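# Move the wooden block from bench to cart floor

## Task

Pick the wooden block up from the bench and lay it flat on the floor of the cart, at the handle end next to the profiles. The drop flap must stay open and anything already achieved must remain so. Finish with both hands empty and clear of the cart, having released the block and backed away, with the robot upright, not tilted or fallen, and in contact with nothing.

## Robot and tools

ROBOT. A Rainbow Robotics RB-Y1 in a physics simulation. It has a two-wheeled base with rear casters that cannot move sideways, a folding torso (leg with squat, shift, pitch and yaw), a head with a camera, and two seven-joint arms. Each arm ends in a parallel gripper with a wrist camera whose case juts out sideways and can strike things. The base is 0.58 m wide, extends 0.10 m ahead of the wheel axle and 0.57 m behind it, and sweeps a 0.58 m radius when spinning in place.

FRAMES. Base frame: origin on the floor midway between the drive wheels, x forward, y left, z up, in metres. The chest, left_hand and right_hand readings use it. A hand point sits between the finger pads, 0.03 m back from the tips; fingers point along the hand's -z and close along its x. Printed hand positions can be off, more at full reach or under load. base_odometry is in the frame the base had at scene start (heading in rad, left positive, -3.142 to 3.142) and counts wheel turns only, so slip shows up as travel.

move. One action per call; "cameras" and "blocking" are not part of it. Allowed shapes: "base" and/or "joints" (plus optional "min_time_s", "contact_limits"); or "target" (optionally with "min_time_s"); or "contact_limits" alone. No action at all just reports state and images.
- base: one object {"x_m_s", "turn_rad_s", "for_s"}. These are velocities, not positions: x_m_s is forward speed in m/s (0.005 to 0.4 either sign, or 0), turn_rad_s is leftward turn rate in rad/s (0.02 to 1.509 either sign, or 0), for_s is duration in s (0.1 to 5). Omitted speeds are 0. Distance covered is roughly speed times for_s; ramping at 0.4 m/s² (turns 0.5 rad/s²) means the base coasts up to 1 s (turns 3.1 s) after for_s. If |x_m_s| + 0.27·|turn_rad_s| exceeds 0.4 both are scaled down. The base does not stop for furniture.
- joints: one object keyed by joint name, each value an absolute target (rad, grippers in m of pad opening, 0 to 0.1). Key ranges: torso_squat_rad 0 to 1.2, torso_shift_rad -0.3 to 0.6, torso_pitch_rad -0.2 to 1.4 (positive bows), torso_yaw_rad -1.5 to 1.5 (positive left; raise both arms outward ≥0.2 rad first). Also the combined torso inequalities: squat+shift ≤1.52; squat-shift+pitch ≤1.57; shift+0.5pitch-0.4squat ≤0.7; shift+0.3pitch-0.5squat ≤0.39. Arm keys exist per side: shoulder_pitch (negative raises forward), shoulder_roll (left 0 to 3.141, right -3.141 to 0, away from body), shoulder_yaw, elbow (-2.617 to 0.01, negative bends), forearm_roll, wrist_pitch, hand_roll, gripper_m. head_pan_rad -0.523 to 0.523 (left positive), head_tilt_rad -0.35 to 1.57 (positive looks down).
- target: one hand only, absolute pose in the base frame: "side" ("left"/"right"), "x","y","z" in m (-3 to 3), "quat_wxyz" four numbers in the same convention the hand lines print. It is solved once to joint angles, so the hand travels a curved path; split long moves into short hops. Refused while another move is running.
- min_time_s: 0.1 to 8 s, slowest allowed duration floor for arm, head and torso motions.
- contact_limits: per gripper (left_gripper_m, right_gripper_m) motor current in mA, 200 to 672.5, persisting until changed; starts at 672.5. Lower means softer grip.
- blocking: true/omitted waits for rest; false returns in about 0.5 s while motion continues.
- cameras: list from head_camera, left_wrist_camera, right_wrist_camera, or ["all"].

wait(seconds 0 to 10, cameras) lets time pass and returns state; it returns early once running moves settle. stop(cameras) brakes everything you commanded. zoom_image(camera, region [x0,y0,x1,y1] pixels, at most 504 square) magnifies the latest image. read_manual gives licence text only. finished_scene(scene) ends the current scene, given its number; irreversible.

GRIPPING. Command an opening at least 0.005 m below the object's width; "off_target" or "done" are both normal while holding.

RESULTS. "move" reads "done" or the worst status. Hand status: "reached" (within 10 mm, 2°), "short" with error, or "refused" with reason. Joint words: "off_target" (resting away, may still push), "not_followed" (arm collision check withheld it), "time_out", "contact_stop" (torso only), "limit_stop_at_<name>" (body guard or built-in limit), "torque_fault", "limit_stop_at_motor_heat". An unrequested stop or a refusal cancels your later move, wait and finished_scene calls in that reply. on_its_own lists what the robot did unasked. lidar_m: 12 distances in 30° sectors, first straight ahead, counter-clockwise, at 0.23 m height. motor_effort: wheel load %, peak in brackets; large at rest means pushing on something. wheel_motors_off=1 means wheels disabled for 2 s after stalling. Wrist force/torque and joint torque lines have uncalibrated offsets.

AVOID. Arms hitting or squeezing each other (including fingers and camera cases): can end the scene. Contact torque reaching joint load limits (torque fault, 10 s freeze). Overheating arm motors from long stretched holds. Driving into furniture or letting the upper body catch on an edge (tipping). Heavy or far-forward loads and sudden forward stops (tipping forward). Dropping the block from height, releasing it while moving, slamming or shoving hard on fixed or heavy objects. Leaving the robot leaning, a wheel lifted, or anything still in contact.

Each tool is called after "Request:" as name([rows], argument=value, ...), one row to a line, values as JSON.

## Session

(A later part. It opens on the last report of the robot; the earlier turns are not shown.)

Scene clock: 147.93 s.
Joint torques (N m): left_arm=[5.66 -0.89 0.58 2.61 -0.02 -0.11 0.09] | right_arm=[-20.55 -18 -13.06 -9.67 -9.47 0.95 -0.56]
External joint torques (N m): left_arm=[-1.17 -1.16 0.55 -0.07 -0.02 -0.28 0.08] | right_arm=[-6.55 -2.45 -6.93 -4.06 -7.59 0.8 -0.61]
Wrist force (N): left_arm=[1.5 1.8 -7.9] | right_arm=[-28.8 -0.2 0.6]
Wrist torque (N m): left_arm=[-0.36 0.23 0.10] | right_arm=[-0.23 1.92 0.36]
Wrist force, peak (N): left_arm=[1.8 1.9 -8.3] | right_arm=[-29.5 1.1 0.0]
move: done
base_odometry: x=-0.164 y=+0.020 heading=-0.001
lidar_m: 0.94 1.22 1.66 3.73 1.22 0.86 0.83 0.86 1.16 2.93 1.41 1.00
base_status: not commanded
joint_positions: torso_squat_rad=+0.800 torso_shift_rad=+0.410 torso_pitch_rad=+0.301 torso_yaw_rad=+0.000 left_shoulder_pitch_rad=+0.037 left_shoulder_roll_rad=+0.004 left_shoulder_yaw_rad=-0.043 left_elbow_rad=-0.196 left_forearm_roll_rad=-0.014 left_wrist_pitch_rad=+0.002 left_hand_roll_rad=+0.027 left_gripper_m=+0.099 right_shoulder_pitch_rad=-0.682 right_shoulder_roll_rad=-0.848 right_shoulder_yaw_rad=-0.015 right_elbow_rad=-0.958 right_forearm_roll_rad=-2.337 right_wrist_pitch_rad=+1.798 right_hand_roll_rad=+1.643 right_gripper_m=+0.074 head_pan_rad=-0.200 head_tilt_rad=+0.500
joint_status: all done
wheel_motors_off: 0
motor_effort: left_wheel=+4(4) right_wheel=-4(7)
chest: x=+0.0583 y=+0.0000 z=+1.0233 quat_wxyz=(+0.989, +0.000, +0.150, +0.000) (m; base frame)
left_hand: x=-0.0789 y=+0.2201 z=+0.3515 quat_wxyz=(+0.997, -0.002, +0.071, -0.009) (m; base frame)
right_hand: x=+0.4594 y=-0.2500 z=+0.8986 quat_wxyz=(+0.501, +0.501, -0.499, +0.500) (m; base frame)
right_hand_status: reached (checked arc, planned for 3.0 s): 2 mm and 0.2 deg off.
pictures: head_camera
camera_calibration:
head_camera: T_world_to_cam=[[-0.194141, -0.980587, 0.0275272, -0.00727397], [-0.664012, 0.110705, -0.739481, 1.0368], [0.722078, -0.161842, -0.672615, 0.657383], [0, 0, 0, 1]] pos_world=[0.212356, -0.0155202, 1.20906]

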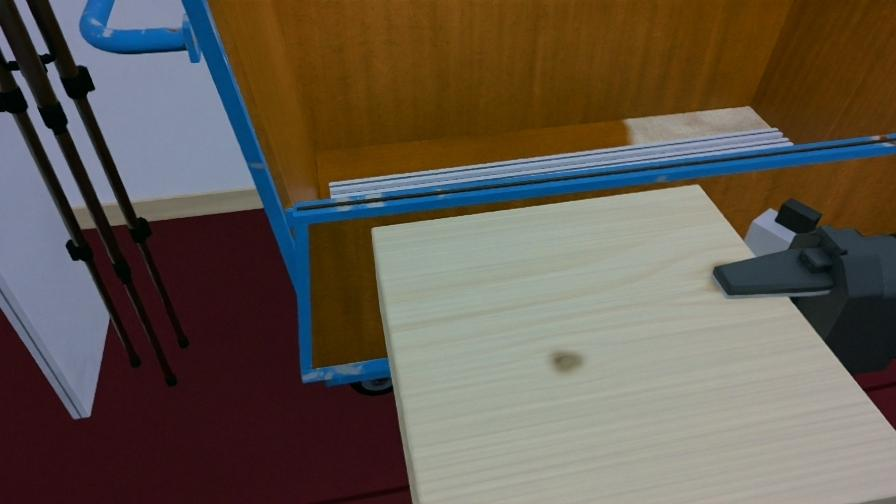

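Request:
move(joints={"torso_pitch_rad":0.6})

Request:
move(target={"side":"right","x":0.55,"y":-0.25,"z":0.85,"quat_wxyz":[0.5,0.5,-0.5,0.5]}, min_time_s=2.5)

Request:
move(joints={"torso_pitch_rad":0.85,"head_tilt_rad":0.3})

Request:
move(target={"side":"right","x":0.62,"y":-0.25,"z":0.82,"quat_wxyz":[0.5,0.5,-0.5,0.5]}, min_time_s=2.5, cameras=["head_camera"])

Scene clock: 152.47 s.
Joint torques (N m): left_arm=[12.95 -0.85 0.53 5.55 -0.03 0.5 0.05] | right_arm=[-15.52 -17.22 -11.7 -8.62 -8.9 3.59 -0.58]
External joint torques (N m): left_arm=[-1.42 -1.19 0.49 -0.11 -0.02 -0.25 0.03] | right_arm=[-6.85 -1.85 -5.92 -3.77 -7.16 2.88 -0.63]
Wrist force (N): left_arm=[3.8 1.7 -7.4] | right_arm=[-27.4 -6.9 0.5]
Wrist torque (N m): left_arm=[-0.33 0.36 0.04] | right_arm=[-0.79 1.80 0.40]
Wrist force, peak (N): left_arm=[1.1 1.8 -8.8] | right_arm=[-28.8 -7.2 0.5]
move: done
base_odometry: x=-0.164 y=+0.020 heading=-0.001
lidar_m: 0.95 1.23 1.67 3.76 1.21 0.86 0.83 0.87 1.16 2.92 1.40 0.99
base_status: not commanded
joint_positions: torso_squat_rad=+0.800 torso_shift_rad=+0.410 torso_pitch_rad=+0.601 torso_yaw_rad=+0.000 left_shoulder_pitch_rad=+0.037 left_shoulder_roll_rad=+0.004 left_shoulder_yaw_rad=-0.043 left_elbow_rad=-0.196 left_forearm_roll_rad=-0.014 left_wrist_pitch_rad=+0.002 left_hand_roll_rad=+0.027 left_gripper_m=+0.099 right_shoulder_pitch_rad=-0.682 right_shoulder_roll_rad=-0.848 right_shoulder_yaw_rad=-0.015 right_elbow_rad=-0.958 right_forearm_roll_rad=-2.337 right_wrist_pitch_rad=+1.798 right_hand_roll_rad=+1.643 right_gripper_m=+0.074 head_pan_rad=-0.200 head_tilt_rad=+0.500
joint_status: all done
wheel_motors_off: 0
motor_effort: left_wheel=+2(5) right_wheel=-3(6)
chest: x=+0.1415 y=+0.0000 z=+0.9830 quat_wxyz=(+0.955, +0.000, +0.296, +0.000) (m; base frame)
left_hand: x=-0.1880 y=+0.2201 z=+0.3818 quat_wxyz=(+0.976, -0.003, +0.219, -0.008) (m; base frame)
right_hand: x=+0.4880 y=-0.2501 z=+0.7454 quat_wxyz=(+0.570, +0.569, -0.418, +0.419) (m; base frame)
pictures: none

Scene clock: 155.30 s.
Joint torques (N m): left_arm=[13.21 -0.49 0.93 5.67 -0.17 0.55 0] | right_arm=[-20.6 -19.09 -13.67 -9.47 -9.56 0.73 -0.64]
External joint torques (N m): left_arm=[-1.15 -0.83 0.89 0.01 -0.16 -0.21 -0.02] | right_arm=[-8.93 -2.5 -6.98 -4.02 -7.66 0.61 -0.69]
Wrist force (N): left_arm=[3.7 1.7 -7.4] | right_arm=[-28.2 0.6 0.8]
Wrist torque (N m): left_arm=[-0.31 0.36 0.03] | right_arm=[-0.19 1.96 0.40]
Wrist force, peak (N): left_arm=[4.0 1.5 -7.8] | right_arm=[-28.4 -7.4 0.9]
move: done
base_odometry: x=-0.164 y=+0.020 heading=-0.001
lidar_m: 0.94 1.22 1.66 3.74 1.22 0.88 0.83 0.86 1.16 2.92 1.38 0.99
base_status: not commanded
joint_positions: torso_squat_rad=+0.800 torso_shift_rad=+0.410 torso_pitch_rad=+0.601 torso_yaw_rad=+0.000 left_shoulder_pitch_rad=+0.037 left_shoulder_roll_rad=+0.004 left_shoulder_yaw_rad=-0.043 left_elbow_rad=-0.196 left_forearm_roll_rad=-0.014 left_wrist_pitch_rad=+0.002 left_hand_roll_rad=+0.027 left_gripper_m=+0.099 right_shoulder_pitch_rad=-0.831 right_shoulder_roll_rad=-0.940 right_shoulder_yaw_rad=-0.106 right_elbow_rad=-1.071 right_forearm_roll_rad=-2.382 right_wrist_pitch_rad=+1.754 right_hand_roll_rad=+1.629 right_gripper_m=+0.074 head_pan_rad=-0.200 head_tilt_rad=+0.500
joint_status: all done
wheel_motors_off: 0
motor_effort: left_wheel=+2(3) right_wheel=-3(4)
chest: x=+0.1415 y=+0.0000 z=+0.9830 quat_wxyz=(+0.955, +0.000, +0.296, +0.000) (m; base frame)
left_hand: x=-0.1880 y=+0.2201 z=+0.3818 quat_wxyz=(+0.976, -0.003, +0.219, -0.008) (m; base frame)
right_hand: x=+0.5493 y=-0.2500 z=+0.8482 quat_wxyz=(+0.502, +0.500, -0.499, +0.499) (m; base frame)
right_hand_status: reached (checked arc, planned for 2.5 s): 2 mm and 0.3 deg off.
pictures: none

Scene clock: 156.90 s.
Joint torques (N m): left_arm=[17.96 -0.46 0.74 7.73 0.02 1.01 0.02] | right_arm=[-15.23 -18.01 -12.36 -8.79 -9.15 3.07 -0.66]
External joint torques (N m): left_arm=[-1.75 -0.84 0.69 -0.03 0.03 -0.18 -0.01] | right_arm=[-7.73 -2.07 -5.98 -3.87 -7.34 2.48 -0.71]
Wrist force (N): left_arm=[4.4 1.3 -6.2] | right_arm=[-27.3 -6.0 0.7]
Wrist torque (N m): left_arm=[-0.27 0.35 0.07] | right_arm=[-0.65 1.85 0.38]
Wrist force, peak (N): left_arm=[4.2 1.1 -7.7] | right_arm=[-29.6 -6.2 0.2]
move: done
base_odometry: x=-0.164 y=+0.020 heading=-0.001
lidar_m: 0.94 1.22 1.67 3.76 1.24 0.88 0.82 0.87 1.16 2.93 1.40 1.00
base_status: not commanded
joint_positions: torso_squat_rad=+0.800 torso_shift_rad=+0.410 torso_pitch_rad=+0.851 torso_yaw_rad=+0.000 left_shoulder_pitch_rad=+0.037 left_shoulder_roll_rad=+0.004 left_shoulder_yaw_rad=-0.043 left_elbow_rad=-0.196 left_forearm_roll_rad=-0.014 left_wrist_pitch_rad=+0.002 left_hand_roll_rad=+0.027 left_gripper_m=+0.099 right_shoulder_pitch_rad=-0.831 right_shoulder_roll_rad=-0.940 right_shoulder_yaw_rad=-0.107 right_elbow_rad=-1.071 right_forearm_roll_rad=-2.382 right_wrist_pitch_rad=+1.753 right_hand_roll_rad=+1.629 right_gripper_m=+0.074 head_pan_rad=-0.200 head_tilt_rad=+0.300
joint_status: all done
wheel_motors_off: 0
motor_effort: left_wheel=-1(3) right_wheel=-1(3)
chest: x=+0.1993 y=+0.0000 z=+0.9317 quat_wxyz=(+0.911, +0.000, +0.413, +0.000) (m; base frame)
left_hand: x=-0.2688 y=+0.2201 z=+0.4308 quat_wxyz=(+0.941, -0.004, +0.339, -0.008) (m; base frame)
right_hand: x=+0.5613 y=-0.2501 z=+0.7004 quat_wxyz=(+0.560, +0.558, -0.432, +0.433) (m; base frame)
pictures: none

Scene clock: 159.73 s.
Joint torques (N m): left_arm=[18.25 -0.67 0.66 7.91 0.04 0.99 0] | right_arm=[-19.75 -20.37 -14.66 -9 -9.87 -0.26 -0.64]
External joint torques (N m): left_arm=[-1.45 -1.05 0.61 0.14 0.05 -0.2 -0.03] | right_arm=[-9.36 -2.91 -7.25 -3.79 -7.95 -0.2 -0.69]
Wrist force (N): left_arm=[4.7 1.4 -6.0] | right_arm=[-28.3 0.4 0.6]
Wrist torque (N m): left_arm=[-0.28 0.40 0.06] | right_arm=[-0.19 1.98 0.40]
Wrist force, peak (N): left_arm=[5.2 1.7 -7.1] | right_arm=[-28.7 -6.1 0.9]
move: done
base_odometry: x=-0.164 y=+0.020 heading=-0.001
lidar_m: 0.94 1.22 1.68 3.75 1.21 0.88 0.83 0.87 1.16 2.93 1.39 0.99
base_status: not commanded
joint_positions: torso_squat_rad=+0.800 torso_shift_rad=+0.410 torso_pitch_rad=+0.851 torso_yaw_rad=+0.000 left_shoulder_pitch_rad=+0.037 left_shoulder_roll_rad=+0.004 left_shoulder_yaw_rad=-0.043 left_elbow_rad=-0.196 left_forearm_roll_rad=-0.014 left_wrist_pitch_rad=+0.002 left_hand_roll_rad=+0.027 left_gripper_m=+0.099 right_shoulder_pitch_rad=-0.981 right_shoulder_roll_rad=-1.063 right_shoulder_yaw_rad=-0.205 right_elbow_rad=-1.201 right_forearm_roll_rad=-2.450 right_wrist_pitch_rad=+1.696 right_hand_roll_rad=+1.537 right_gripper_m=+0.074 head_pan_rad=-0.200 head_tilt_rad=+0.300
joint_status: all done
wheel_motors_off: 0
motor_effort: left_wheel=+0(1) right_wheel=-1(3)
chest: x=+0.1993 y=+0.0000 z=+0.9317 quat_wxyz=(+0.911, +0.000, +0.413, +0.000) (m; base frame)
left_hand: x=-0.2688 y=+0.2201 z=+0.4308 quat_wxyz=(+0.941, -0.004, +0.339, -0.008) (m; base frame)
right_hand: x=+0.6194 y=-0.2501 z=+0.8182 quat_wxyz=(+0.502, +0.500, -0.499, +0.499) (m; base frame)
right_hand_status: reached (checked arc, planned for 2.5 s): 2 mm and 0.3 deg off.
pictures: head_camera
camera_calibration:
head_camera: T_world_to_cam=[[-0.145975, -0.981798, 0.121505, -0.0750825], [-0.881656, 0.0733962, -0.466149, 0.860812], [0.448746, -0.175171, -0.876323, 0.699305], [0, 0, 0, 1]] pos_world=[0.43417, -0.014398, 1.02321]

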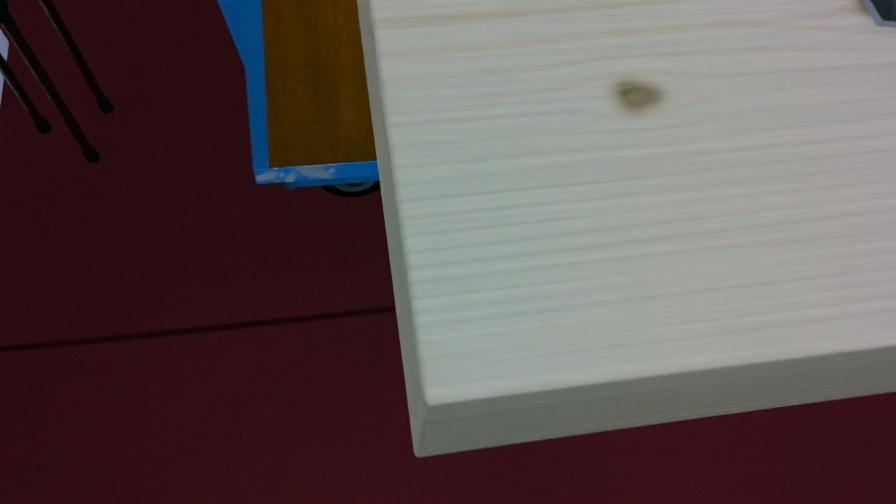

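Request:
move(base={"x_m_s":0.15,"for_s":3}, joints={"head_tilt_rad":0.2,"head_pan_rad":0.1}, cameras=["head_camera"])

Scene clock: 165.00 s.
Joint torques (N m): left_arm=[18.39 -0.45 0.78 7.87 -0.07 1.07 0.03] | right_arm=[-18.43 -19.96 -13.93 -8.6 -9.61 0.05 -0.61]
External joint torques (N m): left_arm=[-1.32 -0.83 0.74 0.1 -0.05 -0.12 0] | right_arm=[-8.04 -2.49 -6.52 -3.4 -7.69 0.1 -0.66]
Wrist force (N): left_arm=[4.7 0.9 -6.8] | right_arm=[-28.4 0.6 1.0]
Wrist torque (N m): left_arm=[-0.27 0.38 0.07] | right_arm=[-0.16 1.98 0.38]
Wrist force, peak (N): left_arm=[5.4 0.9 -7.1] | right_arm=[-30.2 -2.9 0.0]
move: done
base_odometry: x=+0.286 y=+0.020 heading=-0.001
lidar_m: 0.48 0.81 1.42 4.47 1.89 1.34 1.27 1.34 1.78 4.45 0.73 0.52
base_status: done (sent for 3 of 3 s)
joint_positions: torso_squat_rad=+0.800 torso_shift_rad=+0.410 torso_pitch_rad=+0.851 torso_yaw_rad=+0.000 left_shoulder_pitch_rad=+0.037 left_shoulder_roll_rad=+0.004 left_shoulder_yaw_rad=-0.043 left_elbow_rad=-0.196 left_forearm_roll_rad=-0.014 left_wrist_pitch_rad=+0.002 left_hand_roll_rad=+0.027 left_gripper_m=+0.099 right_shoulder_pitch_rad=-0.981 right_shoulder_roll_rad=-1.063 right_shoulder_yaw_rad=-0.205 right_elbow_rad=-1.201 right_forearm_roll_rad=-2.450 right_wrist_pitch_rad=+1.696 right_hand_roll_rad=+1.537 right_gripper_m=+0.074 head_pan_rad=+0.100 head_tilt_rad=+0.200
joint_status: all done
wheel_motors_off: 0
motor_effort: left_wheel=-2(20) right_wheel=+2(26)
chest: x=+0.1993 y=+0.0000 z=+0.9317 quat_wxyz=(+0.911, +0.000, +0.413, +0.000) (m; base frame)
left_hand: x=-0.2688 y=+0.2201 z=+0.4308 quat_wxyz=(+0.941, -0.004, +0.339, -0.008) (m; base frame)
right_hand: x=+0.6195 y=-0.2501 z=+0.8183 quat_wxyz=(+0.502, +0.500, -0.499, +0.499) (m; base frame)
pictures: head_camera
camera_calibration:
head_camera: T_world_to_cam=[[0.0535532, -0.993113, -0.104202, 0.0886644], [-0.839327, 0.0117663, -0.543499, 0.926406], [0.540982, 0.116566, -0.832917, 0.620156], [0, 0, 0, 1]] pos_world=[0.437317, 0.00486429, 1.02928]

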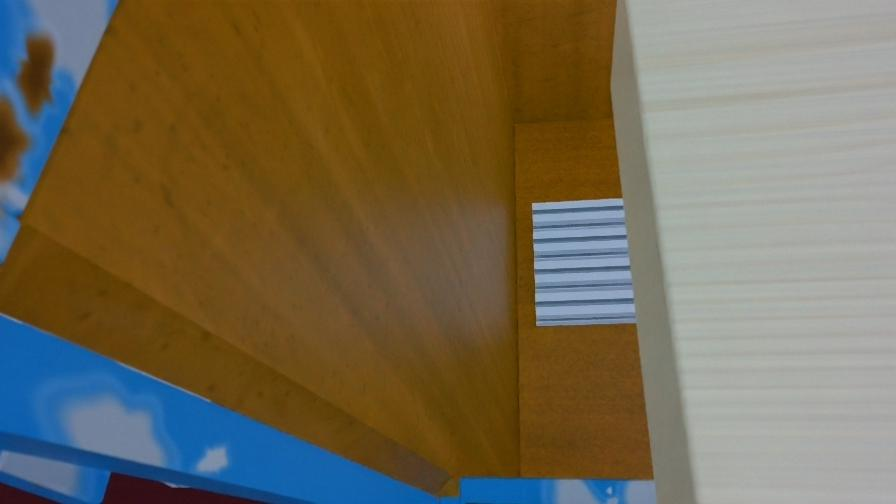

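Request:
move(base={"x_m_s":-0.2,"for_s":2.4})

Request:
move(base={"turn_rad_s":-0.5,"for_s":3.14})

Request:
move(base={"x_m_s":0.15,"for_s":1.4})

Request:
move(base={"turn_rad_s":0.5,"for_s":3.14}, cameras=["head_camera"])

Scene clock: 180.97 s.
Joint torques (N m): left_arm=[17.56 -0.54 0.62 7.76 -0.13 1.07 0] | right_arm=[-18.02 -19.12 -13.79 -8.53 -9.74 -0.1 -0.55]
External joint torques (N m): left_arm=[-2.15 -0.92 0.57 -0.01 -0.11 -0.12 -0.03] | right_arm=[-7.63 -1.65 -6.38 -3.32 -7.83 -0.05 -0.6]
Wrist force (N): left_arm=[4.8 1.8 -6.4] | right_arm=[-28.8 0.6 0.6]
Wrist torque (N m): left_arm=[-0.33 0.40 0.07] | right_arm=[-0.25 1.96 0.37]
Wrist force, peak (N): left_arm=[5.8 1.5 -6.8] | right_arm=[-31.6 -1.0 1.4]
move: done
base_odometry: x=-0.195 y=+0.021 heading=-0.002
lidar_m: 0.97 1.24 1.69 3.64 1.19 0.83 0.80 0.84 1.13 2.78 1.43 1.03
base_status: done (sent for 2.4 of 2.4 s)
joint_positions: torso_squat_rad=+0.800 torso_shift_rad=+0.410 torso_pitch_rad=+0.851 torso_yaw_rad=+0.000 left_shoulder_pitch_rad=+0.037 left_shoulder_roll_rad=+0.004 left_shoulder_yaw_rad=-0.043 left_elbow_rad=-0.196 left_forearm_roll_rad=-0.014 left_wrist_pitch_rad=+0.002 left_hand_roll_rad=+0.027 left_gripper_m=+0.099 right_shoulder_pitch_rad=-0.981 right_shoulder_roll_rad=-1.063 right_shoulder_yaw_rad=-0.205 right_elbow_rad=-1.201 right_forearm_roll_rad=-2.450 right_wrist_pitch_rad=+1.696 right_hand_roll_rad=+1.537 right_gripper_m=+0.074 head_pan_rad=+0.100 head_tilt_rad=+0.200
joint_status: not commanded
wheel_motors_off: 0
motor_effort: left_wheel=-12(24) right_wheel=+11(30)
chest: x=+0.1993 y=+0.0000 z=+0.9317 quat_wxyz=(+0.911, +0.000, +0.413, +0.000) (m; base frame)
left_hand: x=-0.2689 y=+0.2201 z=+0.4308 quat_wxyz=(+0.941, -0.004, +0.339, -0.008) (m; base frame)
right_hand: x=+0.6195 y=-0.2500 z=+0.8184 quat_wxyz=(+0.502, +0.500, -0.499, +0.499) (m; base frame)
pictures: none

Scene clock: 185.47 s.
Joint torques (N m): left_arm=[17.53 -0.6 0.65 7.9 -0.08 1.01 0.01] | right_arm=[-18.19 -19.56 -13.86 -8.3 -9.63 -0.18 -0.74]
External joint torques (N m): left_arm=[-2.17 -0.98 0.6 0.13 -0.06 -0.18 -0.02] | right_arm=[-7.8 -2.1 -6.45 -3.1 -7.71 -0.12 -0.79]
Wrist force (N): left_arm=[5.5 0.9 -6.8] | right_arm=[-28.5 0.4 0.8]
Wrist torque (N m): left_arm=[-0.20 0.47 0.05] | right_arm=[-0.20 1.95 0.37]
Wrist force, peak (N): left_arm=[5.4 0.6 -7.2] | right_arm=[-29.3 -0.1 -0.5]
move: done
base_odometry: x=-0.195 y=+0.021 heading=-1.568
lidar_m: 2.71 1.44 1.02 0.98 1.26 1.69 3.80 1.21 0.86 0.80 0.82 1.10
base_status: done (sent for 3.13 of 3.13 s)
joint_positions: torso_squat_rad=+0.800 torso_shift_rad=+0.410 torso_pitch_rad=+0.851 torso_yaw_rad=+0.000 left_shoulder_pitch_rad=+0.037 left_shoulder_roll_rad=+0.004 left_shoulder_yaw_rad=-0.043 left_elbow_rad=-0.196 left_forearm_roll_rad=-0.014 left_wrist_pitch_rad=+0.002 left_hand_roll_rad=+0.027 left_gripper_m=+0.099 right_shoulder_pitch_rad=-0.981 right_shoulder_roll_rad=-1.063 right_shoulder_yaw_rad=-0.205 right_elbow_rad=-1.201 right_forearm_roll_rad=-2.450 right_wrist_pitch_rad=+1.696 right_hand_roll_rad=+1.537 right_gripper_m=+0.074 head_pan_rad=+0.100 head_tilt_rad=+0.200
joint_status: not commanded
wheel_motors_off: 0
motor_effort: left_wheel=+12(33) right_wheel=-6(28)
chest: x=+0.1993 y=+0.0000 z=+0.9317 quat_wxyz=(+0.911, +0.000, +0.413, +0.000) (m; base frame)
left_hand: x=-0.2689 y=+0.2201 z=+0.4308 quat_wxyz=(+0.941, -0.004, +0.339, -0.008) (m; base frame)
right_hand: x=+0.6195 y=-0.2501 z=+0.8184 quat_wxyz=(+0.502, +0.500, -0.499, +0.499) (m; base frame)
pictures: none

Scene clock: 187.57 s.
Joint torques (N m): left_arm=[18.47 -0.59 0.81 7.69 -0.02 1.05 0.06] | right_arm=[-18.37 -19.46 -13.43 -8.3 -9.6 -0.1 -0.78]
External joint torques (N m): left_arm=[-1.24 -0.97 0.76 -0.08 0 -0.14 0.02] | right_arm=[-7.98 -2 -6.02 -3.1 -7.68 -0.05 -0.83]
Wrist force (N): left_arm=[4.7 1.1 -6.5] | right_arm=[-28.8 0.1 0.5]
Wrist torque (N m): left_arm=[-0.25 0.38 0.09] | right_arm=[-0.18 1.93 0.40]
Wrist force, peak (N): left_arm=[5.1 1.0 -7.3] | right_arm=[-30.3 -2.3 0.3]
move: done
base_odometry: x=-0.194 y=-0.189 heading=-1.568
lidar_m: 2.69 2.62 1.04 0.98 1.02 1.86 3.74 1.18 0.84 0.80 0.81 1.08
base_status: done (sent for 1.4 of 1.4 s)
joint_positions: torso_squat_rad=+0.800 torso_shift_rad=+0.410 torso_pitch_rad=+0.851 torso_yaw_rad=+0.000 left_shoulder_pitch_rad=+0.037 left_shoulder_roll_rad=+0.004 left_shoulder_yaw_rad=-0.043 left_elbow_rad=-0.196 left_forearm_roll_rad=-0.014 left_wrist_pitch_rad=+0.002 left_hand_roll_rad=+0.027 left_gripper_m=+0.099 right_shoulder_pitch_rad=-0.981 right_shoulder_roll_rad=-1.063 right_shoulder_yaw_rad=-0.205 right_elbow_rad=-1.201 right_forearm_roll_rad=-2.450 right_wrist_pitch_rad=+1.696 right_hand_roll_rad=+1.537 right_gripper_m=+0.074 head_pan_rad=+0.100 head_tilt_rad=+0.200
joint_status: not commanded
wheel_motors_off: 0
motor_effort: left_wheel=+5(42) right_wheel=-7(21)
chest: x=+0.1993 y=+0.0000 z=+0.9317 quat_wxyz=(+0.911, +0.000, +0.413, +0.000) (m; base frame)
left_hand: x=-0.2688 y=+0.2201 z=+0.4308 quat_wxyz=(+0.941, -0.004, +0.339, -0.008) (m; base frame)
right_hand: x=+0.6195 y=-0.2501 z=+0.8183 quat_wxyz=(+0.502, +0.500, -0.499, +0.499) (m; base frame)
pictures: none

Scene clock: 192.07 s.
Joint torques (N m): left_arm=[18.28 -0.53 0.67 7.74 -0.01 1.07 0.09] | right_arm=[-18.05 -19.42 -13.66 -8.31 -9.5 -0.1 -0.62]
External joint torques (N m): left_arm=[-1.43 -0.92 0.62 -0.03 0 -0.12 0.05] | right_arm=[-7.66 -1.96 -6.25 -3.11 -7.58 -0.05 -0.67]
Wrist force (N): left_arm=[5.3 0.8 -6.8] | right_arm=[-28.7 0.5 0.1]
Wrist torque (N m): left_arm=[-0.23 0.44 0.08] | right_arm=[-0.25 1.96 0.39]
Wrist force, peak (N): left_arm=[4.7 0.5 -7.8] | right_arm=[-29.3 0.0 1.5]
move: done
base_odometry: x=-0.194 y=-0.189 heading=-0.002
lidar_m: 0.98 1.01 1.86 3.61 1.17 0.83 0.78 0.83 1.09 2.75 2.61 1.03
base_status: done (sent for 3.13 of 3.13 s)
joint_positions: torso_squat_rad=+0.800 torso_shift_rad=+0.410 torso_pitch_rad=+0.851 torso_yaw_rad=+0.000 left_shoulder_pitch_rad=+0.037 left_shoulder_roll_rad=+0.004 left_shoulder_yaw_rad=-0.043 left_elbow_rad=-0.196 left_forearm_roll_rad=-0.014 left_wrist_pitch_rad=+0.002 left_hand_roll_rad=+0.027 left_gripper_m=+0.099 right_shoulder_pitch_rad=-0.981 right_shoulder_roll_rad=-1.063 right_shoulder_yaw_rad=-0.205 right_elbow_rad=-1.201 right_forearm_roll_rad=-2.450 right_wrist_pitch_rad=+1.696 right_hand_roll_rad=+1.537 right_gripper_m=+0.074 head_pan_rad=+0.100 head_tilt_rad=+0.200
joint_status: not commanded
wheel_motors_off: 0
motor_effort: left_wheel=-7(32) right_wheel=+12(28)
chest: x=+0.1993 y=+0.0000 z=+0.9317 quat_wxyz=(+0.911, +0.000, +0.413, +0.000) (m; base frame)
left_hand: x=-0.2688 y=+0.2200 z=+0.4308 quat_wxyz=(+0.941, -0.004, +0.339, -0.008) (m; base frame)
right_hand: x=+0.6195 y=-0.2500 z=+0.8184 quat_wxyz=(+0.502, +0.500, -0.499, +0.499) (m; base frame)
pictures: head_camera
camera_calibration:
head_camera: T_world_to_cam=[[0.0536895, -0.993103, -0.104233, 0.0886359], [-0.839322, 0.0116695, -0.54351, 0.926415], [0.540977, 0.116666, -0.832906, 0.620146], [0, 0, 0, 1]] pos_world=[0.437317, 0.00486376, 1.02928]

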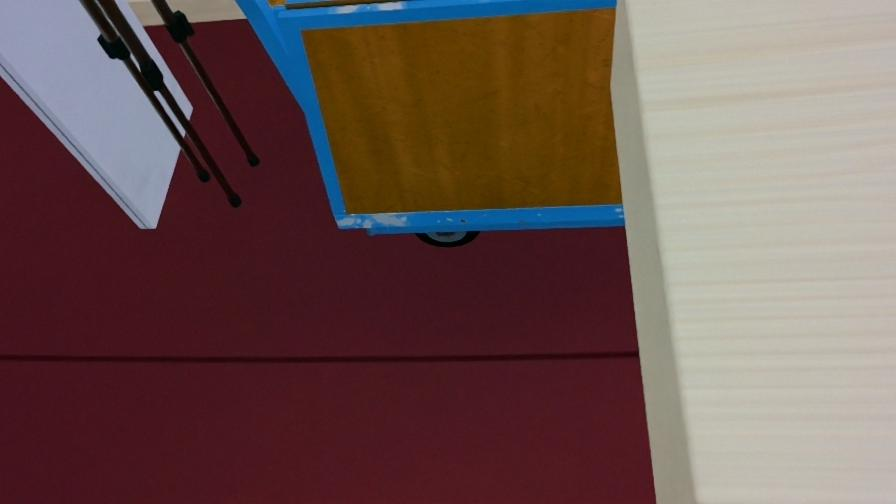

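Request:
move(joints={"torso_squat_rad":0.9,"torso_shift_rad":0.45,"torso_pitch_rad":1.1,"head_tilt_rad":0.0})

Request:
move(target={"side":"right","x":0.62,"y":-0.05,"z":0.80,"quat_wxyz":[0.5,0.5,-0.5,0.5]}, min_time_s=3, cameras=["head_camera"])

Scene clock: 195.20 s.
Joint torques (N m): left_arm=[22.15 -0.66 0.71 9.34 -0.14 1.43 0.06] | right_arm=[-14.6 -18.22 -13.32 -8.78 -9.44 2.3 -0.73]
External joint torques (N m): left_arm=[-1.67 -1.06 0.66 -0.05 -0.12 -0.12 0.02] | right_arm=[-7.83 -1.73 -6.17 -3.87 -7.57 1.89 -0.78]
Wrist force (N): left_arm=[6.1 2.2 -5.4] | right_arm=[-28.1 -7.5 0.5]
Wrist torque (N m): left_arm=[-0.43 0.48 0.08] | right_arm=[-0.71 1.90 0.36]
Wrist force, peak (N): left_arm=[5.5 1.1 -6.8] | right_arm=[-30.3 -5.7 0.6]
move: done
base_odometry: x=-0.194 y=-0.189 heading=-0.002
lidar_m: 0.99 1.02 1.85 3.59 1.16 0.84 0.79 0.83 1.10 2.74 2.61 1.04
base_status: not commanded
joint_positions: torso_squat_rad=+0.900 torso_shift_rad=+0.450 torso_pitch_rad=+1.101 torso_yaw_rad=+0.000 left_shoulder_pitch_rad=+0.037 left_shoulder_roll_rad=+0.004 left_shoulder_yaw_rad=-0.043 left_elbow_rad=-0.196 left_forearm_roll_rad=-0.014 left_wrist_pitch_rad=+0.002 left_hand_roll_rad=+0.027 left_gripper_m=+0.099 right_shoulder_pitch_rad=-0.981 right_shoulder_roll_rad=-1.063 right_shoulder_yaw_rad=-0.205 right_elbow_rad=-1.201 right_forearm_roll_rad=-2.450 right_wrist_pitch_rad=+1.696 right_hand_roll_rad=+1.537 right_gripper_m=+0.074 head_pan_rad=+0.100 head_tilt_rad=+0.000
joint_status: all done
wheel_motors_off: 0
motor_effort: left_wheel=-10(10) right_wheel=+15(17)
chest: x=+0.2374 y=+0.0000 z=+0.8123 quat_wxyz=(+0.852, +0.000, +0.523, +0.000) (m; base frame)
left_hand: x=-0.3401 y=+0.2200 z=+0.4429 quat_wxyz=(+0.891, -0.005, +0.454, -0.007) (m; base frame)
right_hand: x=+0.6166 y=-0.2501 z=+0.5985 quat_wxyz=(+0.560, +0.558, -0.432, +0.433) (m; base frame)
pictures: none

Scene clock: 198.53 s.
Joint torques (N m): left_arm=[21.96 -0.75 0.7 9.46 -0.08 1.4 0.01] | right_arm=[-20.37 -9.7 -13.04 -7.36 -6.44 -5.1 -0.56]
External joint torques (N m): left_arm=[-1.86 -1.15 0.64 0.07 -0.06 -0.15 -0.03] | right_arm=[-9.49 1.68 -4.67 -3.37 -5.3 -4.03 -0.61]
Wrist force (N): left_arm=[5.8 0.8 -5.1] | right_arm=[-28.5 0.1 0.0]
Wrist torque (N m): left_arm=[-0.20 0.44 0.04] | right_arm=[-0.06 1.94 0.37]
Wrist force, peak (N): left_arm=[6.6 1.2 -6.2] | right_arm=[-29.1 -6.4 1.1]
move: done
base_odometry: x=-0.194 y=-0.189 heading=-0.002
lidar_m: 0.98 1.02 1.85 3.60 1.15 0.82 0.78 0.83 1.10 2.75 2.61 1.04
base_status: not commanded
joint_positions: torso_squat_rad=+0.900 torso_shift_rad=+0.450 torso_pitch_rad=+1.101 torso_yaw_rad=+0.000 left_shoulder_pitch_rad=+0.037 left_shoulder_roll_rad=+0.004 left_shoulder_yaw_rad=-0.043 left_elbow_rad=-0.196 left_forearm_roll_rad=-0.014 left_wrist_pitch_rad=+0.002 left_hand_roll_rad=+0.027 left_gripper_m=+0.099 right_shoulder_pitch_rad=-1.232 right_shoulder_roll_rad=-1.163 right_shoulder_yaw_rad=-0.095 right_elbow_rad=-2.093 right_forearm_roll_rad=-2.295 right_wrist_pitch_rad=+0.913 right_hand_roll_rad=+0.980 right_gripper_m=+0.074 head_pan_rad=+0.100 head_tilt_rad=+0.000
joint_status: all done
wheel_motors_off: 0
motor_effort: left_wheel=-10(11) right_wheel=+16(18)
chest: x=+0.2374 y=+0.0000 z=+0.8123 quat_wxyz=(+0.852, +0.000, +0.523, +0.000) (m; base frame)
left_hand: x=-0.3401 y=+0.2200 z=+0.4428 quat_wxyz=(+0.891, -0.005, +0.454, -0.007) (m; base frame)
right_hand: x=+0.6196 y=-0.0509 z=+0.7984 quat_wxyz=(+0.501, +0.499, -0.499, +0.500) (m; base frame)
right_hand_status: reached (checked arc, planned for 3.0 s): 2 mm and 0.2 deg off.
pictures: head_camera
camera_calibration:
head_camera: T_world_to_cam=[[0.0315557, -0.992585, -0.117382, 0.0893463], [-0.865592, 0.0315817, -0.499752, 0.861582], [0.499754, 0.117375, -0.858178, 0.490329], [0, 0, 0, 1]] pos_world=[0.497916, 0.0039214, 0.861855]

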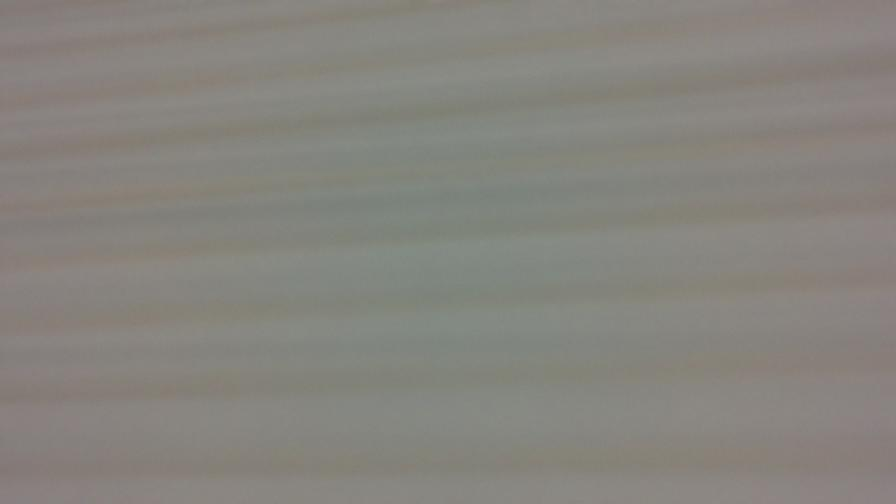

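Request:
move(target={"side":"right","x":0.66,"y":-0.05,"z":0.755,"quat_wxyz":[0.5,0.5,-0.5,0.5]}, min_time_s=2)

Request:
move(base={"x_m_s":0.15,"for_s":4.0}, joints={"head_tilt_rad":-0.2,"head_pan_rad":0.3}, cameras=["head_camera"])

Scene clock: 203.90 s.
Joint torques (N m): left_arm=[22.09 -0.62 0.53 9.45 -0.2 1.41 0.02] | right_arm=[-23.67 -6.06 -13.94 -9.23 -7.53 -3.63 -0.21]
External joint torques (N m): left_arm=[-1.72 -1.01 0.47 0.06 -0.18 -0.15 -0.03] | right_arm=[-10.98 5.21 -5.56 -3.97 -6.14 -2.84 -0.26]
Wrist force (N): left_arm=[5.7 1.3 -5.3] | right_arm=[-28.7 0.3 -0.3]
Wrist torque (N m): left_arm=[-0.30 0.43 0.07] | right_arm=[-0.15 1.93 0.19]
Wrist force, peak (N): left_arm=[7.1 0.7 -5.8] | right_arm=[-29.3 -0.3 0.3]
move: done
base_odometry: x=-0.194 y=-0.189 heading=-0.002
lidar_m: 0.98 1.02 1.85 3.61 1.17 0.82 0.78 0.82 1.10 2.75 2.62 1.02
base_status: not commanded
joint_positions: torso_squat_rad=+0.900 torso_shift_rad=+0.450 torso_pitch_rad=+1.101 torso_yaw_rad=+0.000 left_shoulder_pitch_rad=+0.037 left_shoulder_roll_rad=+0.004 left_shoulder_yaw_rad=-0.043 left_elbow_rad=-0.196 left_forearm_roll_rad=-0.014 left_wrist_pitch_rad=+0.002 left_hand_roll_rad=+0.027 left_gripper_m=+0.099 right_shoulder_pitch_rad=-1.320 right_shoulder_roll_rad=-1.076 right_shoulder_yaw_rad=+0.022 right_elbow_rad=-1.865 right_forearm_roll_rad=-2.282 right_wrist_pitch_rad=+1.011 right_hand_roll_rad=+1.143 right_gripper_m=+0.074 head_pan_rad=+0.100 head_tilt_rad=+0.000
joint_status: all done
wheel_motors_off: 0
motor_effort: left_wheel=-9(10) right_wheel=+16(18)
chest: x=+0.2374 y=+0.0000 z=+0.8123 quat_wxyz=(+0.852, +0.000, +0.523, +0.000) (m; base frame)
left_hand: x=-0.3401 y=+0.2200 z=+0.4428 quat_wxyz=(+0.891, -0.005, +0.454, -0.007) (m; base frame)
right_hand: x=+0.6593 y=-0.0502 z=+0.7533 quat_wxyz=(+0.503, +0.499, -0.499, +0.499) (m; base frame)
right_hand_status: reached (checked arc, planned for 2.0 s): 2 mm and 0.4 deg off.
pictures: none

Scene clock: 208.60 s.
Joint torques (N m): left_arm=[21.98 -0.61 0.84 9.54 -0.14 1.42 -0.05] | right_arm=[-22.84 -6.65 -14.41 -9.95 -7.74 -3.59 -0.12]
External joint torques (N m): left_arm=[-1.83 -1.01 0.78 0.15 -0.12 -0.13 -0.09] | right_arm=[-10.14 4.62 -6.03 -4.69 -6.35 -2.8 -0.17]
Wrist force (N): left_arm=[6.1 1.0 -5.8] | right_arm=[-29.3 0.3 0.4]
Wrist torque (N m): left_arm=[-0.22 0.45 0.06] | right_arm=[-0.24 1.97 0.19]
Wrist force, peak (N): left_arm=[6.6 1.7 -6.0] | right_arm=[-30.7 -2.1 0.1]
move: done
base_odometry: x=+0.406 y=-0.191 heading=-0.002
lidar_m: 0.38 0.39 0.83 4.04 2.07 1.46 1.39 1.44 1.92 4.81 0.57 0.41
base_status: done (sent for 4 of 4 s)
joint_positions: torso_squat_rad=+0.900 torso_shift_rad=+0.450 torso_pitch_rad=+1.101 torso_yaw_rad=+0.000 left_shoulder_pitch_rad=+0.037 left_shoulder_roll_rad=+0.004 left_shoulder_yaw_rad=-0.043 left_elbow_rad=-0.196 left_forearm_roll_rad=-0.014 left_wrist_pitch_rad=+0.002 left_hand_roll_rad=+0.027 left_gripper_m=+0.099 right_shoulder_pitch_rad=-1.320 right_shoulder_roll_rad=-1.076 right_shoulder_yaw_rad=+0.022 right_elbow_rad=-1.865 right_forearm_roll_rad=-2.282 right_wrist_pitch_rad=+1.011 right_hand_roll_rad=+1.143 right_gripper_m=+0.074 head_pan_rad=+0.300 head_tilt_rad=-0.200
joint_status: all done
wheel_motors_off: 0
motor_effort: left_wheel=-4(17) right_wheel=+5(43)
chest: x=+0.2374 y=+0.0000 z=+0.8123 quat_wxyz=(+0.852, +0.000, +0.523, +0.000) (m; base frame)
left_hand: x=-0.3401 y=+0.2200 z=+0.4429 quat_wxyz=(+0.891, -0.005, +0.454, -0.007) (m; base frame)
right_hand: x=+0.6594 y=-0.0502 z=+0.7533 quat_wxyz=(+0.503, +0.499, -0.499, +0.499) (m; base frame)
pictures: head_camera
camera_calibration:
head_camera: T_world_to_cam=[[0.125589, -0.947806, -0.293071, 0.204466], [-0.755909, 0.0999001, -0.64701, 0.944926], [0.642518, 0.302793, -0.703908, 0.293224], [0, 0, 0, 1]] pos_world=[0.500197, 0.0106094, 0.877703]

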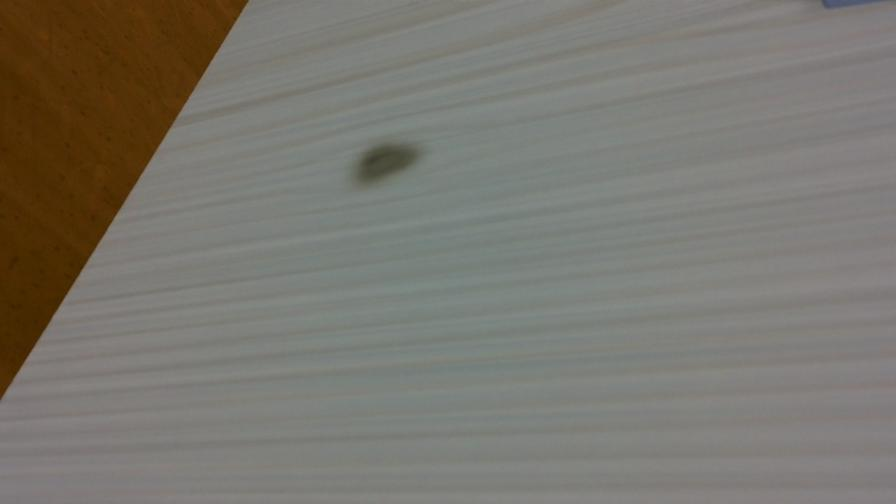

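Request:
move(target={"side":"right","x":0.62,"y":-0.04,"z":0.60,"quat_wxyz":[0.5792,0.4056,-0.4056,0.5792]}, min_time_s=3)

Request:
move(target={"side":"right","x":0.585,"y":-0.04,"z":0.48,"quat_wxyz":[0.5792,0.4056,-0.4056,0.5792]}, min_time_s=3, cameras=["head_camera","right_wrist_camera"])

Scene clock: 215.07 s.
Joint torques (N m): left_arm=[22.22 -0.4 0.87 9.42 0.02 1.38 0.02] | right_arm=[-17.67 -8.69 -12.87 -13.14 -6.65 -3.31 -0.08]
External joint torques (N m): left_arm=[-1.59 -0.8 0.82 0.03 0.04 -0.17 -0.02] | right_arm=[-6.91 1.73 -4.45 -7.26 -5.48 -2.6 -0.13]
Wrist force (N): left_arm=[6.3 1.1 -5.3] | right_arm=[-26.5 0.2 -9.1]
Wrist torque (N m): left_arm=[-0.28 0.47 0.08] | right_arm=[-0.27 1.85 0.15]
Wrist force, peak (N): left_arm=[6.7 1.7 -5.9] | right_arm=[-29.4 0.5 0.3]
move: done
base_odometry: x=+0.406 y=-0.191 heading=-0.002
lidar_m: 0.37 0.39 0.83 4.05 2.05 1.46 1.38 1.44 1.93 4.81 0.56 0.40
base_status: not commanded
joint_positions: torso_squat_rad=+0.900 torso_shift_rad=+0.450 torso_pitch_rad=+1.101 torso_yaw_rad=+0.000 left_shoulder_pitch_rad=+0.037 left_shoulder_roll_rad=+0.004 left_shoulder_yaw_rad=-0.043 left_elbow_rad=-0.196 left_forearm_roll_rad=-0.014 left_wrist_pitch_rad=+0.002 left_hand_roll_rad=+0.027 left_gripper_m=+0.099 right_shoulder_pitch_rad=-1.180 right_shoulder_roll_rad=-1.125 right_shoulder_yaw_rad=+0.248 right_elbow_rad=-1.918 right_forearm_roll_rad=-1.974 right_wrist_pitch_rad=+0.911 right_hand_roll_rad=+1.184 right_gripper_m=+0.074 head_pan_rad=+0.300 head_tilt_rad=-0.200
joint_status: all done
wheel_motors_off: 0
motor_effort: left_wheel=-5(6) right_wheel=+5(6)
chest: x=+0.2374 y=+0.0000 z=+0.8123 quat_wxyz=(+0.852, +0.000, +0.523, +0.000) (m; base frame)
left_hand: x=-0.3401 y=+0.2200 z=+0.4428 quat_wxyz=(+0.891, -0.005, +0.454, -0.007) (m; base frame)
right_hand: x=+0.6197 y=-0.0406 z=+0.5984 quat_wxyz=(+0.580, +0.405, -0.404, +0.579) (m; base frame)
right_hand_status: reached (checked arc, planned for 3.0 s): 2 mm and 0.2 deg off.
pictures: none

Scene clock: 226.70 s.
Joint torques (N m): left_arm=[21.99 -0.67 0.58 9.1 -0.07 1.34 -0.01] | right_arm=[1.21 38.48 -3.92 -10.24 -7.09 -1.55 -0.67]
External joint torques (N m): left_arm=[-1.73 -0.94 0.54 -0.26 -0.05 -0.2 -0.05] | right_arm=[11.28 48.63 3.92 -3.8 -5.85 -1.15 -0.72]
External joint torques when the fault began: right_arm=[27.28 71.56 11.74 -1.45 -5.43 -1.31 -0.55]
Wrist force (N): left_arm=[6.5 1.3 -5.5] | right_arm=[-26.2 1.4 -10.0]
Wrist torque (N m): left_arm=[-0.29 0.52 0.09] | right_arm=[-0.23 1.79 0.37]
Wrist force, peak (N): left_arm=[7.6 0.6 -6.1] | right_arm=[-33.1 -0.3 -9.0]
move: torque_fault
TORQUE FAULT: right_shoulder_roll_rad reached its load limit. The robot stopped for 10 seconds, dropped its targets and accepts commands again. The stop added 9.4 s to the call.
base_odometry: x=+0.406 y=-0.191 heading=-0.002
lidar_m: 0.37 0.39 0.82 4.05 2.04 1.46 1.38 1.44 1.93 4.81 0.58 0.39
base_status: not commanded
joint_positions: torso_squat_rad=+0.900 torso_shift_rad=+0.448 torso_pitch_rad=+1.095 torso_yaw_rad=-0.002 left_shoulder_pitch_rad=+0.037 left_shoulder_roll_rad=+0.004 left_shoulder_yaw_rad=-0.043 left_elbow_rad=-0.196 left_forearm_roll_rad=-0.014 left_wrist_pitch_rad=+0.002 left_hand_roll_rad=+0.027 left_gripper_m=+0.099 right_shoulder_pitch_rad=-1.122 right_shoulder_roll_rad=-1.053 right_shoulder_yaw_rad=+0.295 right_elbow_rad=-1.790 right_forearm_roll_rad=-1.967 right_wrist_pitch_rad=+0.905 right_hand_roll_rad=+1.392 right_gripper_m=+0.074 head_pan_rad=+0.300 head_tilt_rad=-0.200
joint_status: right_shoulder_pitch_rad torque_fault (moved +0.059 of +0.128); right_shoulder_roll_rad torque_fault (moved +0.072 of +0.187); right_shoulder_yaw_rad torque_fault (moved +0.047 of +0.095); right_elbow_rad torque_fault (moved +0.128 of +0.232); right_wrist_pitch_rad torque_fault (moved -0.006 of -0.011); right_hand_roll_rad torque_fault (moved +0.208 of +0.381); the others done
wheel_motors_off: 0
on_its_own: right_shoulder_pitch_rad is held at -1.119, not at your -1.052, since a torque_fault; right_shoulder_roll_rad is held at -1.041, not at your -0.939, since a torque_fault; right_shoulder_yaw_rad is held at +0.296, not at your +0.343, since a torque_fault; right_elbow_rad is held at -1.791, not at your -1.686, since a torque_fault; right_wrist_pitch_rad is held at +0.905, not at your +0.900, since a torque_fault; right_hand_roll_rad is held at +1.391, not at your +1.564, since a torque_fault
motor_effort: left_wheel=-1(33) right_wheel=-18(36)
chest: x=+0.2355 y=+0.0012 z=+0.8143 quat_wxyz=(+0.854, -0.002, +0.521, -0.001) (m; base frame)
left_hand: x=-0.3399 y=+0.2195 z=+0.4404 quat_wxyz=(+0.892, -0.007, +0.451, -0.008) (m; base frame)
right_hand: x=+0.6148 y=-0.0492 z=+0.5409 quat_wxyz=(+0.581, +0.388, -0.407, +0.589) (m; base frame)
right_hand_status: short (checked arc, planned for 3.0 s): torque_fault, 68 mm and 2.3 deg off.
pictures: head_camera, right_wrist_camera
camera_calibration:
head_camera: T_world_to_cam=[[0.127839, -0.948858, -0.288663, 0.20223], [-0.751894, 0.0970795, -0.652097, 0.947878], [0.64677, 0.300407, -0.70103, 0.292144], [0, 0, 0, 1]] pos_world=[0.497901, 0.0121058, 0.881286]
right_wrist_camera: T_world_to_cam=[[0.0539123, -0.343677, -0.937539, 0.455793], [-0.868591, -0.479307, 0.125754, 0.4694], [-0.492587, 0.807559, -0.324356, 0.590248], [0, 0, 0, 1]] pos_world=[0.673892, -0.0950277, 0.559745]

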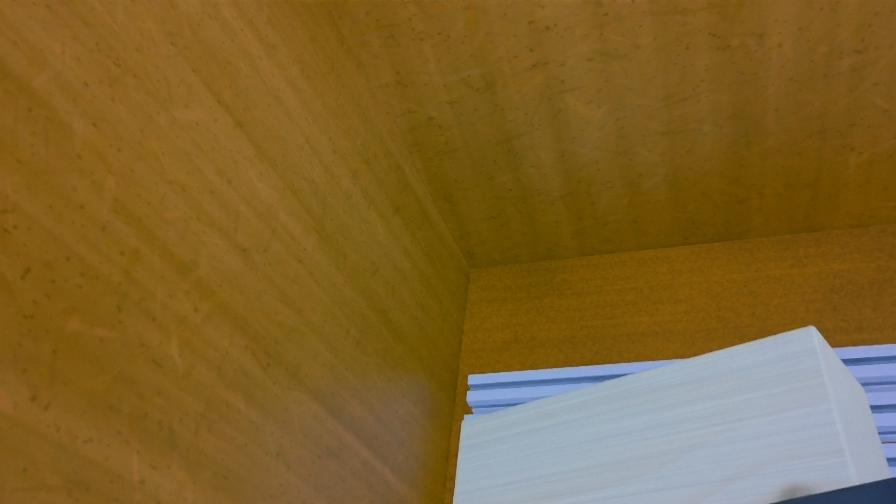

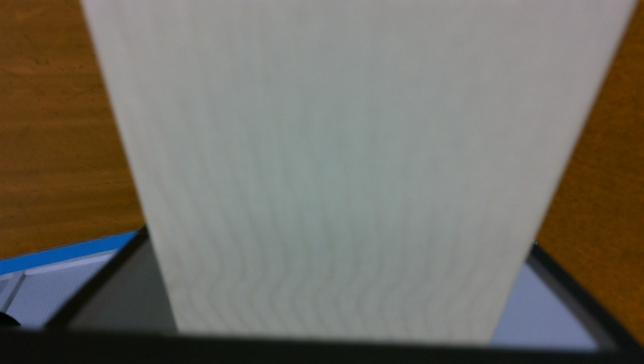

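Request:
move(target={"side":"right","x":0.62,"y":-0.045,"z":0.61,"quat_wxyz":[0.5792,0.4056,-0.4056,0.5792]}, min_time_s=2.5)

Request:
move(base={"x_m_s":0.08,"for_s":1.6}, joints={"head_tilt_rad":0.0,"head_pan_rad":-0.5}, cameras=["head_camera"])

Scene clock: 230.73 s.
Joint torques (N m): left_arm=[21.77 -0.6 0.74 9.28 -0.09 1.38 -0.06] | right_arm=[-20.02 -8.68 -15.7 -12.8 -7.19 -2.79 -0.64]
External joint torques (N m): left_arm=[-2.03 -0.99 0.69 -0.11 -0.07 -0.17 -0.1] | right_arm=[-9.35 2.03 -7.17 -7.08 -6 -2.1 -0.69]
Wrist force (N): left_arm=[6.2 0.8 -5.8] | right_arm=[-26.5 0.3 -9.0]
Wrist torque (N m): left_arm=[-0.19 0.43 0.06] | right_arm=[-0.34 1.83 0.37]
Wrist force, peak (N): left_arm=[6.9 1.7 -6.1] | right_arm=[-27.8 0.9 -8.9]
move: done
base_odometry: x=+0.406 y=-0.191 heading=-0.002
lidar_m: 0.38 0.40 0.84 4.04 2.06 1.46 1.38 1.45 1.91 4.80 0.58 0.40
base_status: not commanded
joint_positions: torso_squat_rad=+0.900 torso_shift_rad=+0.450 torso_pitch_rad=+1.101 torso_yaw_rad=+0.000 left_shoulder_pitch_rad=+0.037 left_shoulder_roll_rad=+0.004 left_shoulder_yaw_rad=-0.043 left_elbow_rad=-0.196 left_forearm_roll_rad=-0.014 left_wrist_pitch_rad=+0.002 left_hand_roll_rad=+0.027 left_gripper_m=+0.099 right_shoulder_pitch_rad=-1.173 right_shoulder_roll_rad=-1.144 right_shoulder_yaw_rad=+0.233 right_elbow_rad=-1.920 right_forearm_roll_rad=-2.004 right_wrist_pitch_rad=+0.918 right_hand_roll_rad=+1.189 right_gripper_m=+0.074 head_pan_rad=+0.300 head_tilt_rad=-0.200
joint_status: all done
wheel_motors_off: 0
motor_effort: left_wheel=+0(2) right_wheel=+6(20)
chest: x=+0.2373 y=+0.0001 z=+0.8124 quat_wxyz=(+0.852, +0.000, +0.523, +0.000) (m; base frame)
left_hand: x=-0.3401 y=+0.2200 z=+0.4427 quat_wxyz=(+0.891, -0.005, +0.454, -0.007) (m; base frame)
right_hand: x=+0.6199 y=-0.0459 z=+0.6037 quat_wxyz=(+0.581, +0.409, -0.403, +0.577) (m; base frame)
right_hand_status: reached (checked arc, planned for 2.5 s): 6 mm and 0.5 deg off.
pictures: none

Scene clock: 232.83 s.
Joint torques (N m): left_arm=[21.94 -0.6 0.85 9.27 -0.14 1.33 0.01] | right_arm=[-18.98 -8.26 -15.07 -12.39 -7.13 -2.95 -0.6]
External joint torques (N m): left_arm=[-1.88 -0.99 0.8 -0.12 -0.12 -0.22 -0.04] | right_arm=[-8.31 2.45 -6.54 -6.66 -5.94 -2.27 -0.64]
Wrist force (N): left_arm=[6.1 1.1 -5.9] | right_arm=[-26.8 0.2 -9.3]
Wrist torque (N m): left_arm=[-0.24 0.45 0.07] | right_arm=[-0.35 1.73 0.39]
Wrist force, peak (N): left_arm=[6.7 1.0 -6.6] | right_arm=[-28.2 -2.5 -9.4]
move: done
base_odometry: x=+0.534 y=-0.191 heading=-0.003
lidar_m: 0.25 0.27 0.36 1.53 2.24 1.60 1.51 1.57 2.09 4.75 0.38 0.27
base_status: done (sent for 1.6 of 1.6 s)
joint_positions: torso_squat_rad=+0.900 torso_shift_rad=+0.450 torso_pitch_rad=+1.101 torso_yaw_rad=+0.000 left_shoulder_pitch_rad=+0.037 left_shoulder_roll_rad=+0.004 left_shoulder_yaw_rad=-0.043 left_elbow_rad=-0.196 left_forearm_roll_rad=-0.014 left_wrist_pitch_rad=+0.002 left_hand_roll_rad=+0.027 left_gripper_m=+0.099 right_shoulder_pitch_rad=-1.173 right_shoulder_roll_rad=-1.144 right_shoulder_yaw_rad=+0.233 right_elbow_rad=-1.920 right_forearm_roll_rad=-2.004 right_wrist_pitch_rad=+0.918 right_hand_roll_rad=+1.189 right_gripper_m=+0.074 head_pan_rad=-0.500 head_tilt_rad=+0.000
joint_status: all done
wheel_motors_off: 0
motor_effort: left_wheel=-4(20) right_wheel=+2(24)
chest: x=+0.2374 y=+0.0001 z=+0.8123 quat_wxyz=(+0.852, +0.000, +0.523, +0.000) (m; base frame)
left_hand: x=-0.3401 y=+0.2200 z=+0.4428 quat_wxyz=(+0.891, -0.005, +0.454, -0.007) (m; base frame)
right_hand: x=+0.6200 y=-0.0459 z=+0.6036 quat_wxyz=(+0.581, +0.409, -0.403, +0.577) (m; base frame)
pictures: head_camera
camera_calibration:
head_camera: T_world_to_cam=[[-0.231494, -0.886365, 0.400958, -0.256401], [-0.861746, -0.00442791, -0.50732, 0.866619], [0.451446, -0.462965, -0.762797, 0.426714], [0, 0, 0, 1]] pos_world=[0.494812, -0.0258741, 0.867955]

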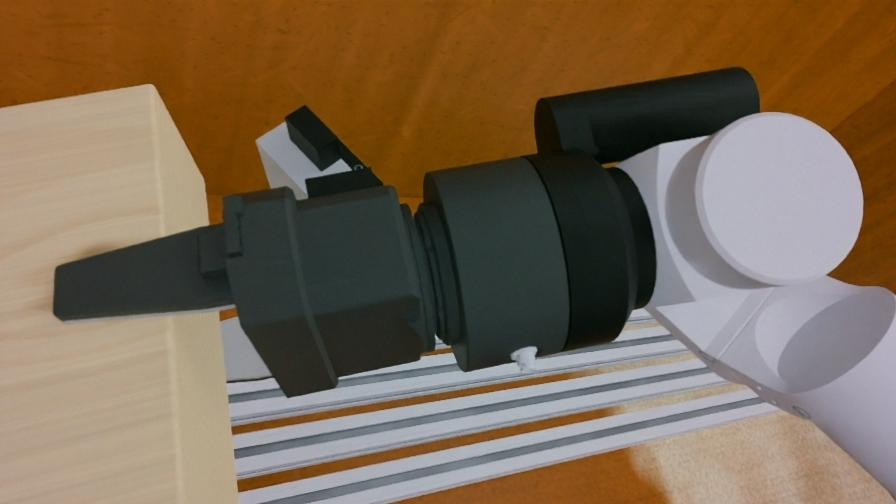

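Request:
move(base={"x_m_s":0.05,"for_s":1.0})

Request:
move(target={"side":"right","x":0.50,"y":-0.04,"z":0.56,"quat_wxyz":[0.5792,0.4056,-0.4056,0.5792]}, min_time_s=2.5, cameras=["head_camera"])

Scene clock: 237.70 s.
Joint torques (N m): left_arm=[21.94 -0.7 0.75 9.34 -0.05 1.5 0] | right_arm=[-18.87 -7.96 -14.84 -12.39 -6.92 -2.96 -0.59]
External joint torques (N m): left_arm=[-1.87 -1.09 0.7 -0.06 -0.03 -0.05 -0.04] | right_arm=[-8.19 2.74 -6.31 -6.66 -5.74 -2.27 -0.63]
Wrist force (N): left_arm=[6.6 1.6 -5.4] | right_arm=[-26.0 0.2 -9.5]
Wrist torque (N m): left_arm=[-0.29 0.55 0.04] | right_arm=[-0.31 1.74 0.40]
Wrist force, peak (N): left_arm=[6.7 1.2 -6.3] | right_arm=[-28.4 -2.1 -10.5]
move: done
base_odometry: x=+0.584 y=-0.191 heading=-0.003
lidar_m: 0.20 0.20 0.28 1.52 2.32 1.64 1.55 1.63 2.16 0.94 0.30 0.22
base_status: done (sent for 1 of 1 s)
joint_positions: torso_squat_rad=+0.900 torso_shift_rad=+0.450 torso_pitch_rad=+1.101 torso_yaw_rad=+0.000 left_shoulder_pitch_rad=+0.037 left_shoulder_roll_rad=+0.004 left_shoulder_yaw_rad=-0.043 left_elbow_rad=-0.196 left_forearm_roll_rad=-0.014 left_wrist_pitch_rad=+0.002 left_hand_roll_rad=+0.027 left_gripper_m=+0.099 right_shoulder_pitch_rad=-1.173 right_shoulder_roll_rad=-1.144 right_shoulder_yaw_rad=+0.233 right_elbow_rad=-1.920 right_forearm_roll_rad=-2.004 right_wrist_pitch_rad=+0.918 right_hand_roll_rad=+1.189 right_gripper_m=+0.074 head_pan_rad=-0.500 head_tilt_rad=+0.000
joint_status: not commanded
wheel_motors_off: 0
motor_effort: left_wheel=-2(20) right_wheel=+0(26)
chest: x=+0.2374 y=+0.0001 z=+0.8123 quat_wxyz=(+0.852, +0.000, +0.523, +0.000) (m; base frame)
left_hand: x=-0.3401 y=+0.2200 z=+0.4428 quat_wxyz=(+0.891, -0.005, +0.454, -0.007) (m; base frame)
right_hand: x=+0.6201 y=-0.0459 z=+0.6037 quat_wxyz=(+0.581, +0.409, -0.403, +0.577) (m; base frame)
pictures: none

Scene clock: 240.53 s.
Joint torques (N m): left_arm=[22.17 -0.28 1.09 9.26 -0.18 1.48 -0.06] | right_arm=[-8.33 -5.47 -7.45 -17.25 -5.59 -2.2 -0.24]
External joint torques (N m): left_arm=[-1.64 -0.67 1.04 -0.13 -0.16 -0.07 -0.1] | right_arm=[-4.07 2.83 -1.39 -10.01 -4.66 -1.67 -0.29]
Wrist force (N): left_arm=[7.0 1.5 -4.8] | right_arm=[-26.8 0.6 -9.3]
Wrist torque (N m): left_arm=[-0.27 0.57 0.09] | right_arm=[-0.33 1.80 0.18]
Wrist force, peak (N): left_arm=[6.8 1.0 -5.9] | right_arm=[-27.5 0.7 -9.2]
move: done
base_odometry: x=+0.584 y=-0.191 heading=-0.003
lidar_m: 0.20 0.21 0.28 1.51 2.31 1.64 1.56 1.62 2.17 0.94 0.31 0.21
base_status: not commanded
joint_positions: torso_squat_rad=+0.900 torso_shift_rad=+0.450 torso_pitch_rad=+1.101 torso_yaw_rad=+0.000 left_shoulder_pitch_rad=+0.037 left_shoulder_roll_rad=+0.004 left_shoulder_yaw_rad=-0.043 left_elbow_rad=-0.196 left_forearm_roll_rad=-0.014 left_wrist_pitch_rad=+0.002 left_hand_roll_rad=+0.027 left_gripper_m=+0.099 right_shoulder_pitch_rad=-0.730 right_shoulder_roll_rad=-1.159 right_shoulder_yaw_rad=+0.236 right_elbow_rad=-2.245 right_forearm_roll_rad=-1.861 right_wrist_pitch_rad=+0.678 right_hand_roll_rad=+1.292 right_gripper_m=+0.074 head_pan_rad=-0.500 head_tilt_rad=+0.000
joint_status: all done
wheel_motors_off: 0
motor_effort: left_wheel=-2(3) right_wheel=+2(3)
chest: x=+0.2374 y=+0.0001 z=+0.8123 quat_wxyz=(+0.852, +0.000, +0.523, +0.000) (m; base frame)
left_hand: x=-0.3401 y=+0.2200 z=+0.4428 quat_wxyz=(+0.891, -0.005, +0.454, -0.007) (m; base frame)
right_hand: x=+0.5000 y=-0.0410 z=+0.5592 quat_wxyz=(+0.579, +0.406, -0.404, +0.580) (m; base frame)
right_hand_status: reached (checked arc, planned for 2.5 s): 1 mm and 0.2 deg off.
pictures: head_camera
camera_calibration:
head_camera: T_world_to_cam=[[-0.231503, -0.886358, 0.400969, -0.25647], [-0.861684, -0.0044893, -0.507425, 0.866642], [0.45156, -0.462979, -0.762721, 0.426712], [0, 0, 0, 1]] pos_world=[0.494712, -0.0258742, 0.868055]

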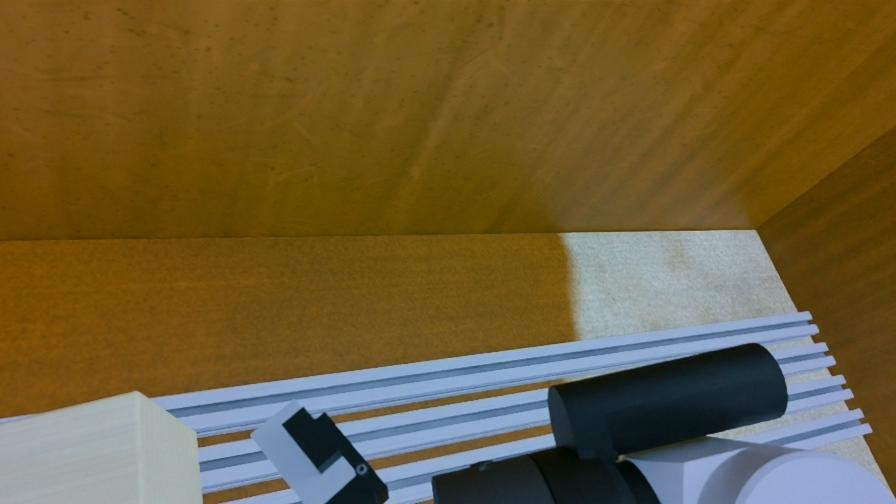

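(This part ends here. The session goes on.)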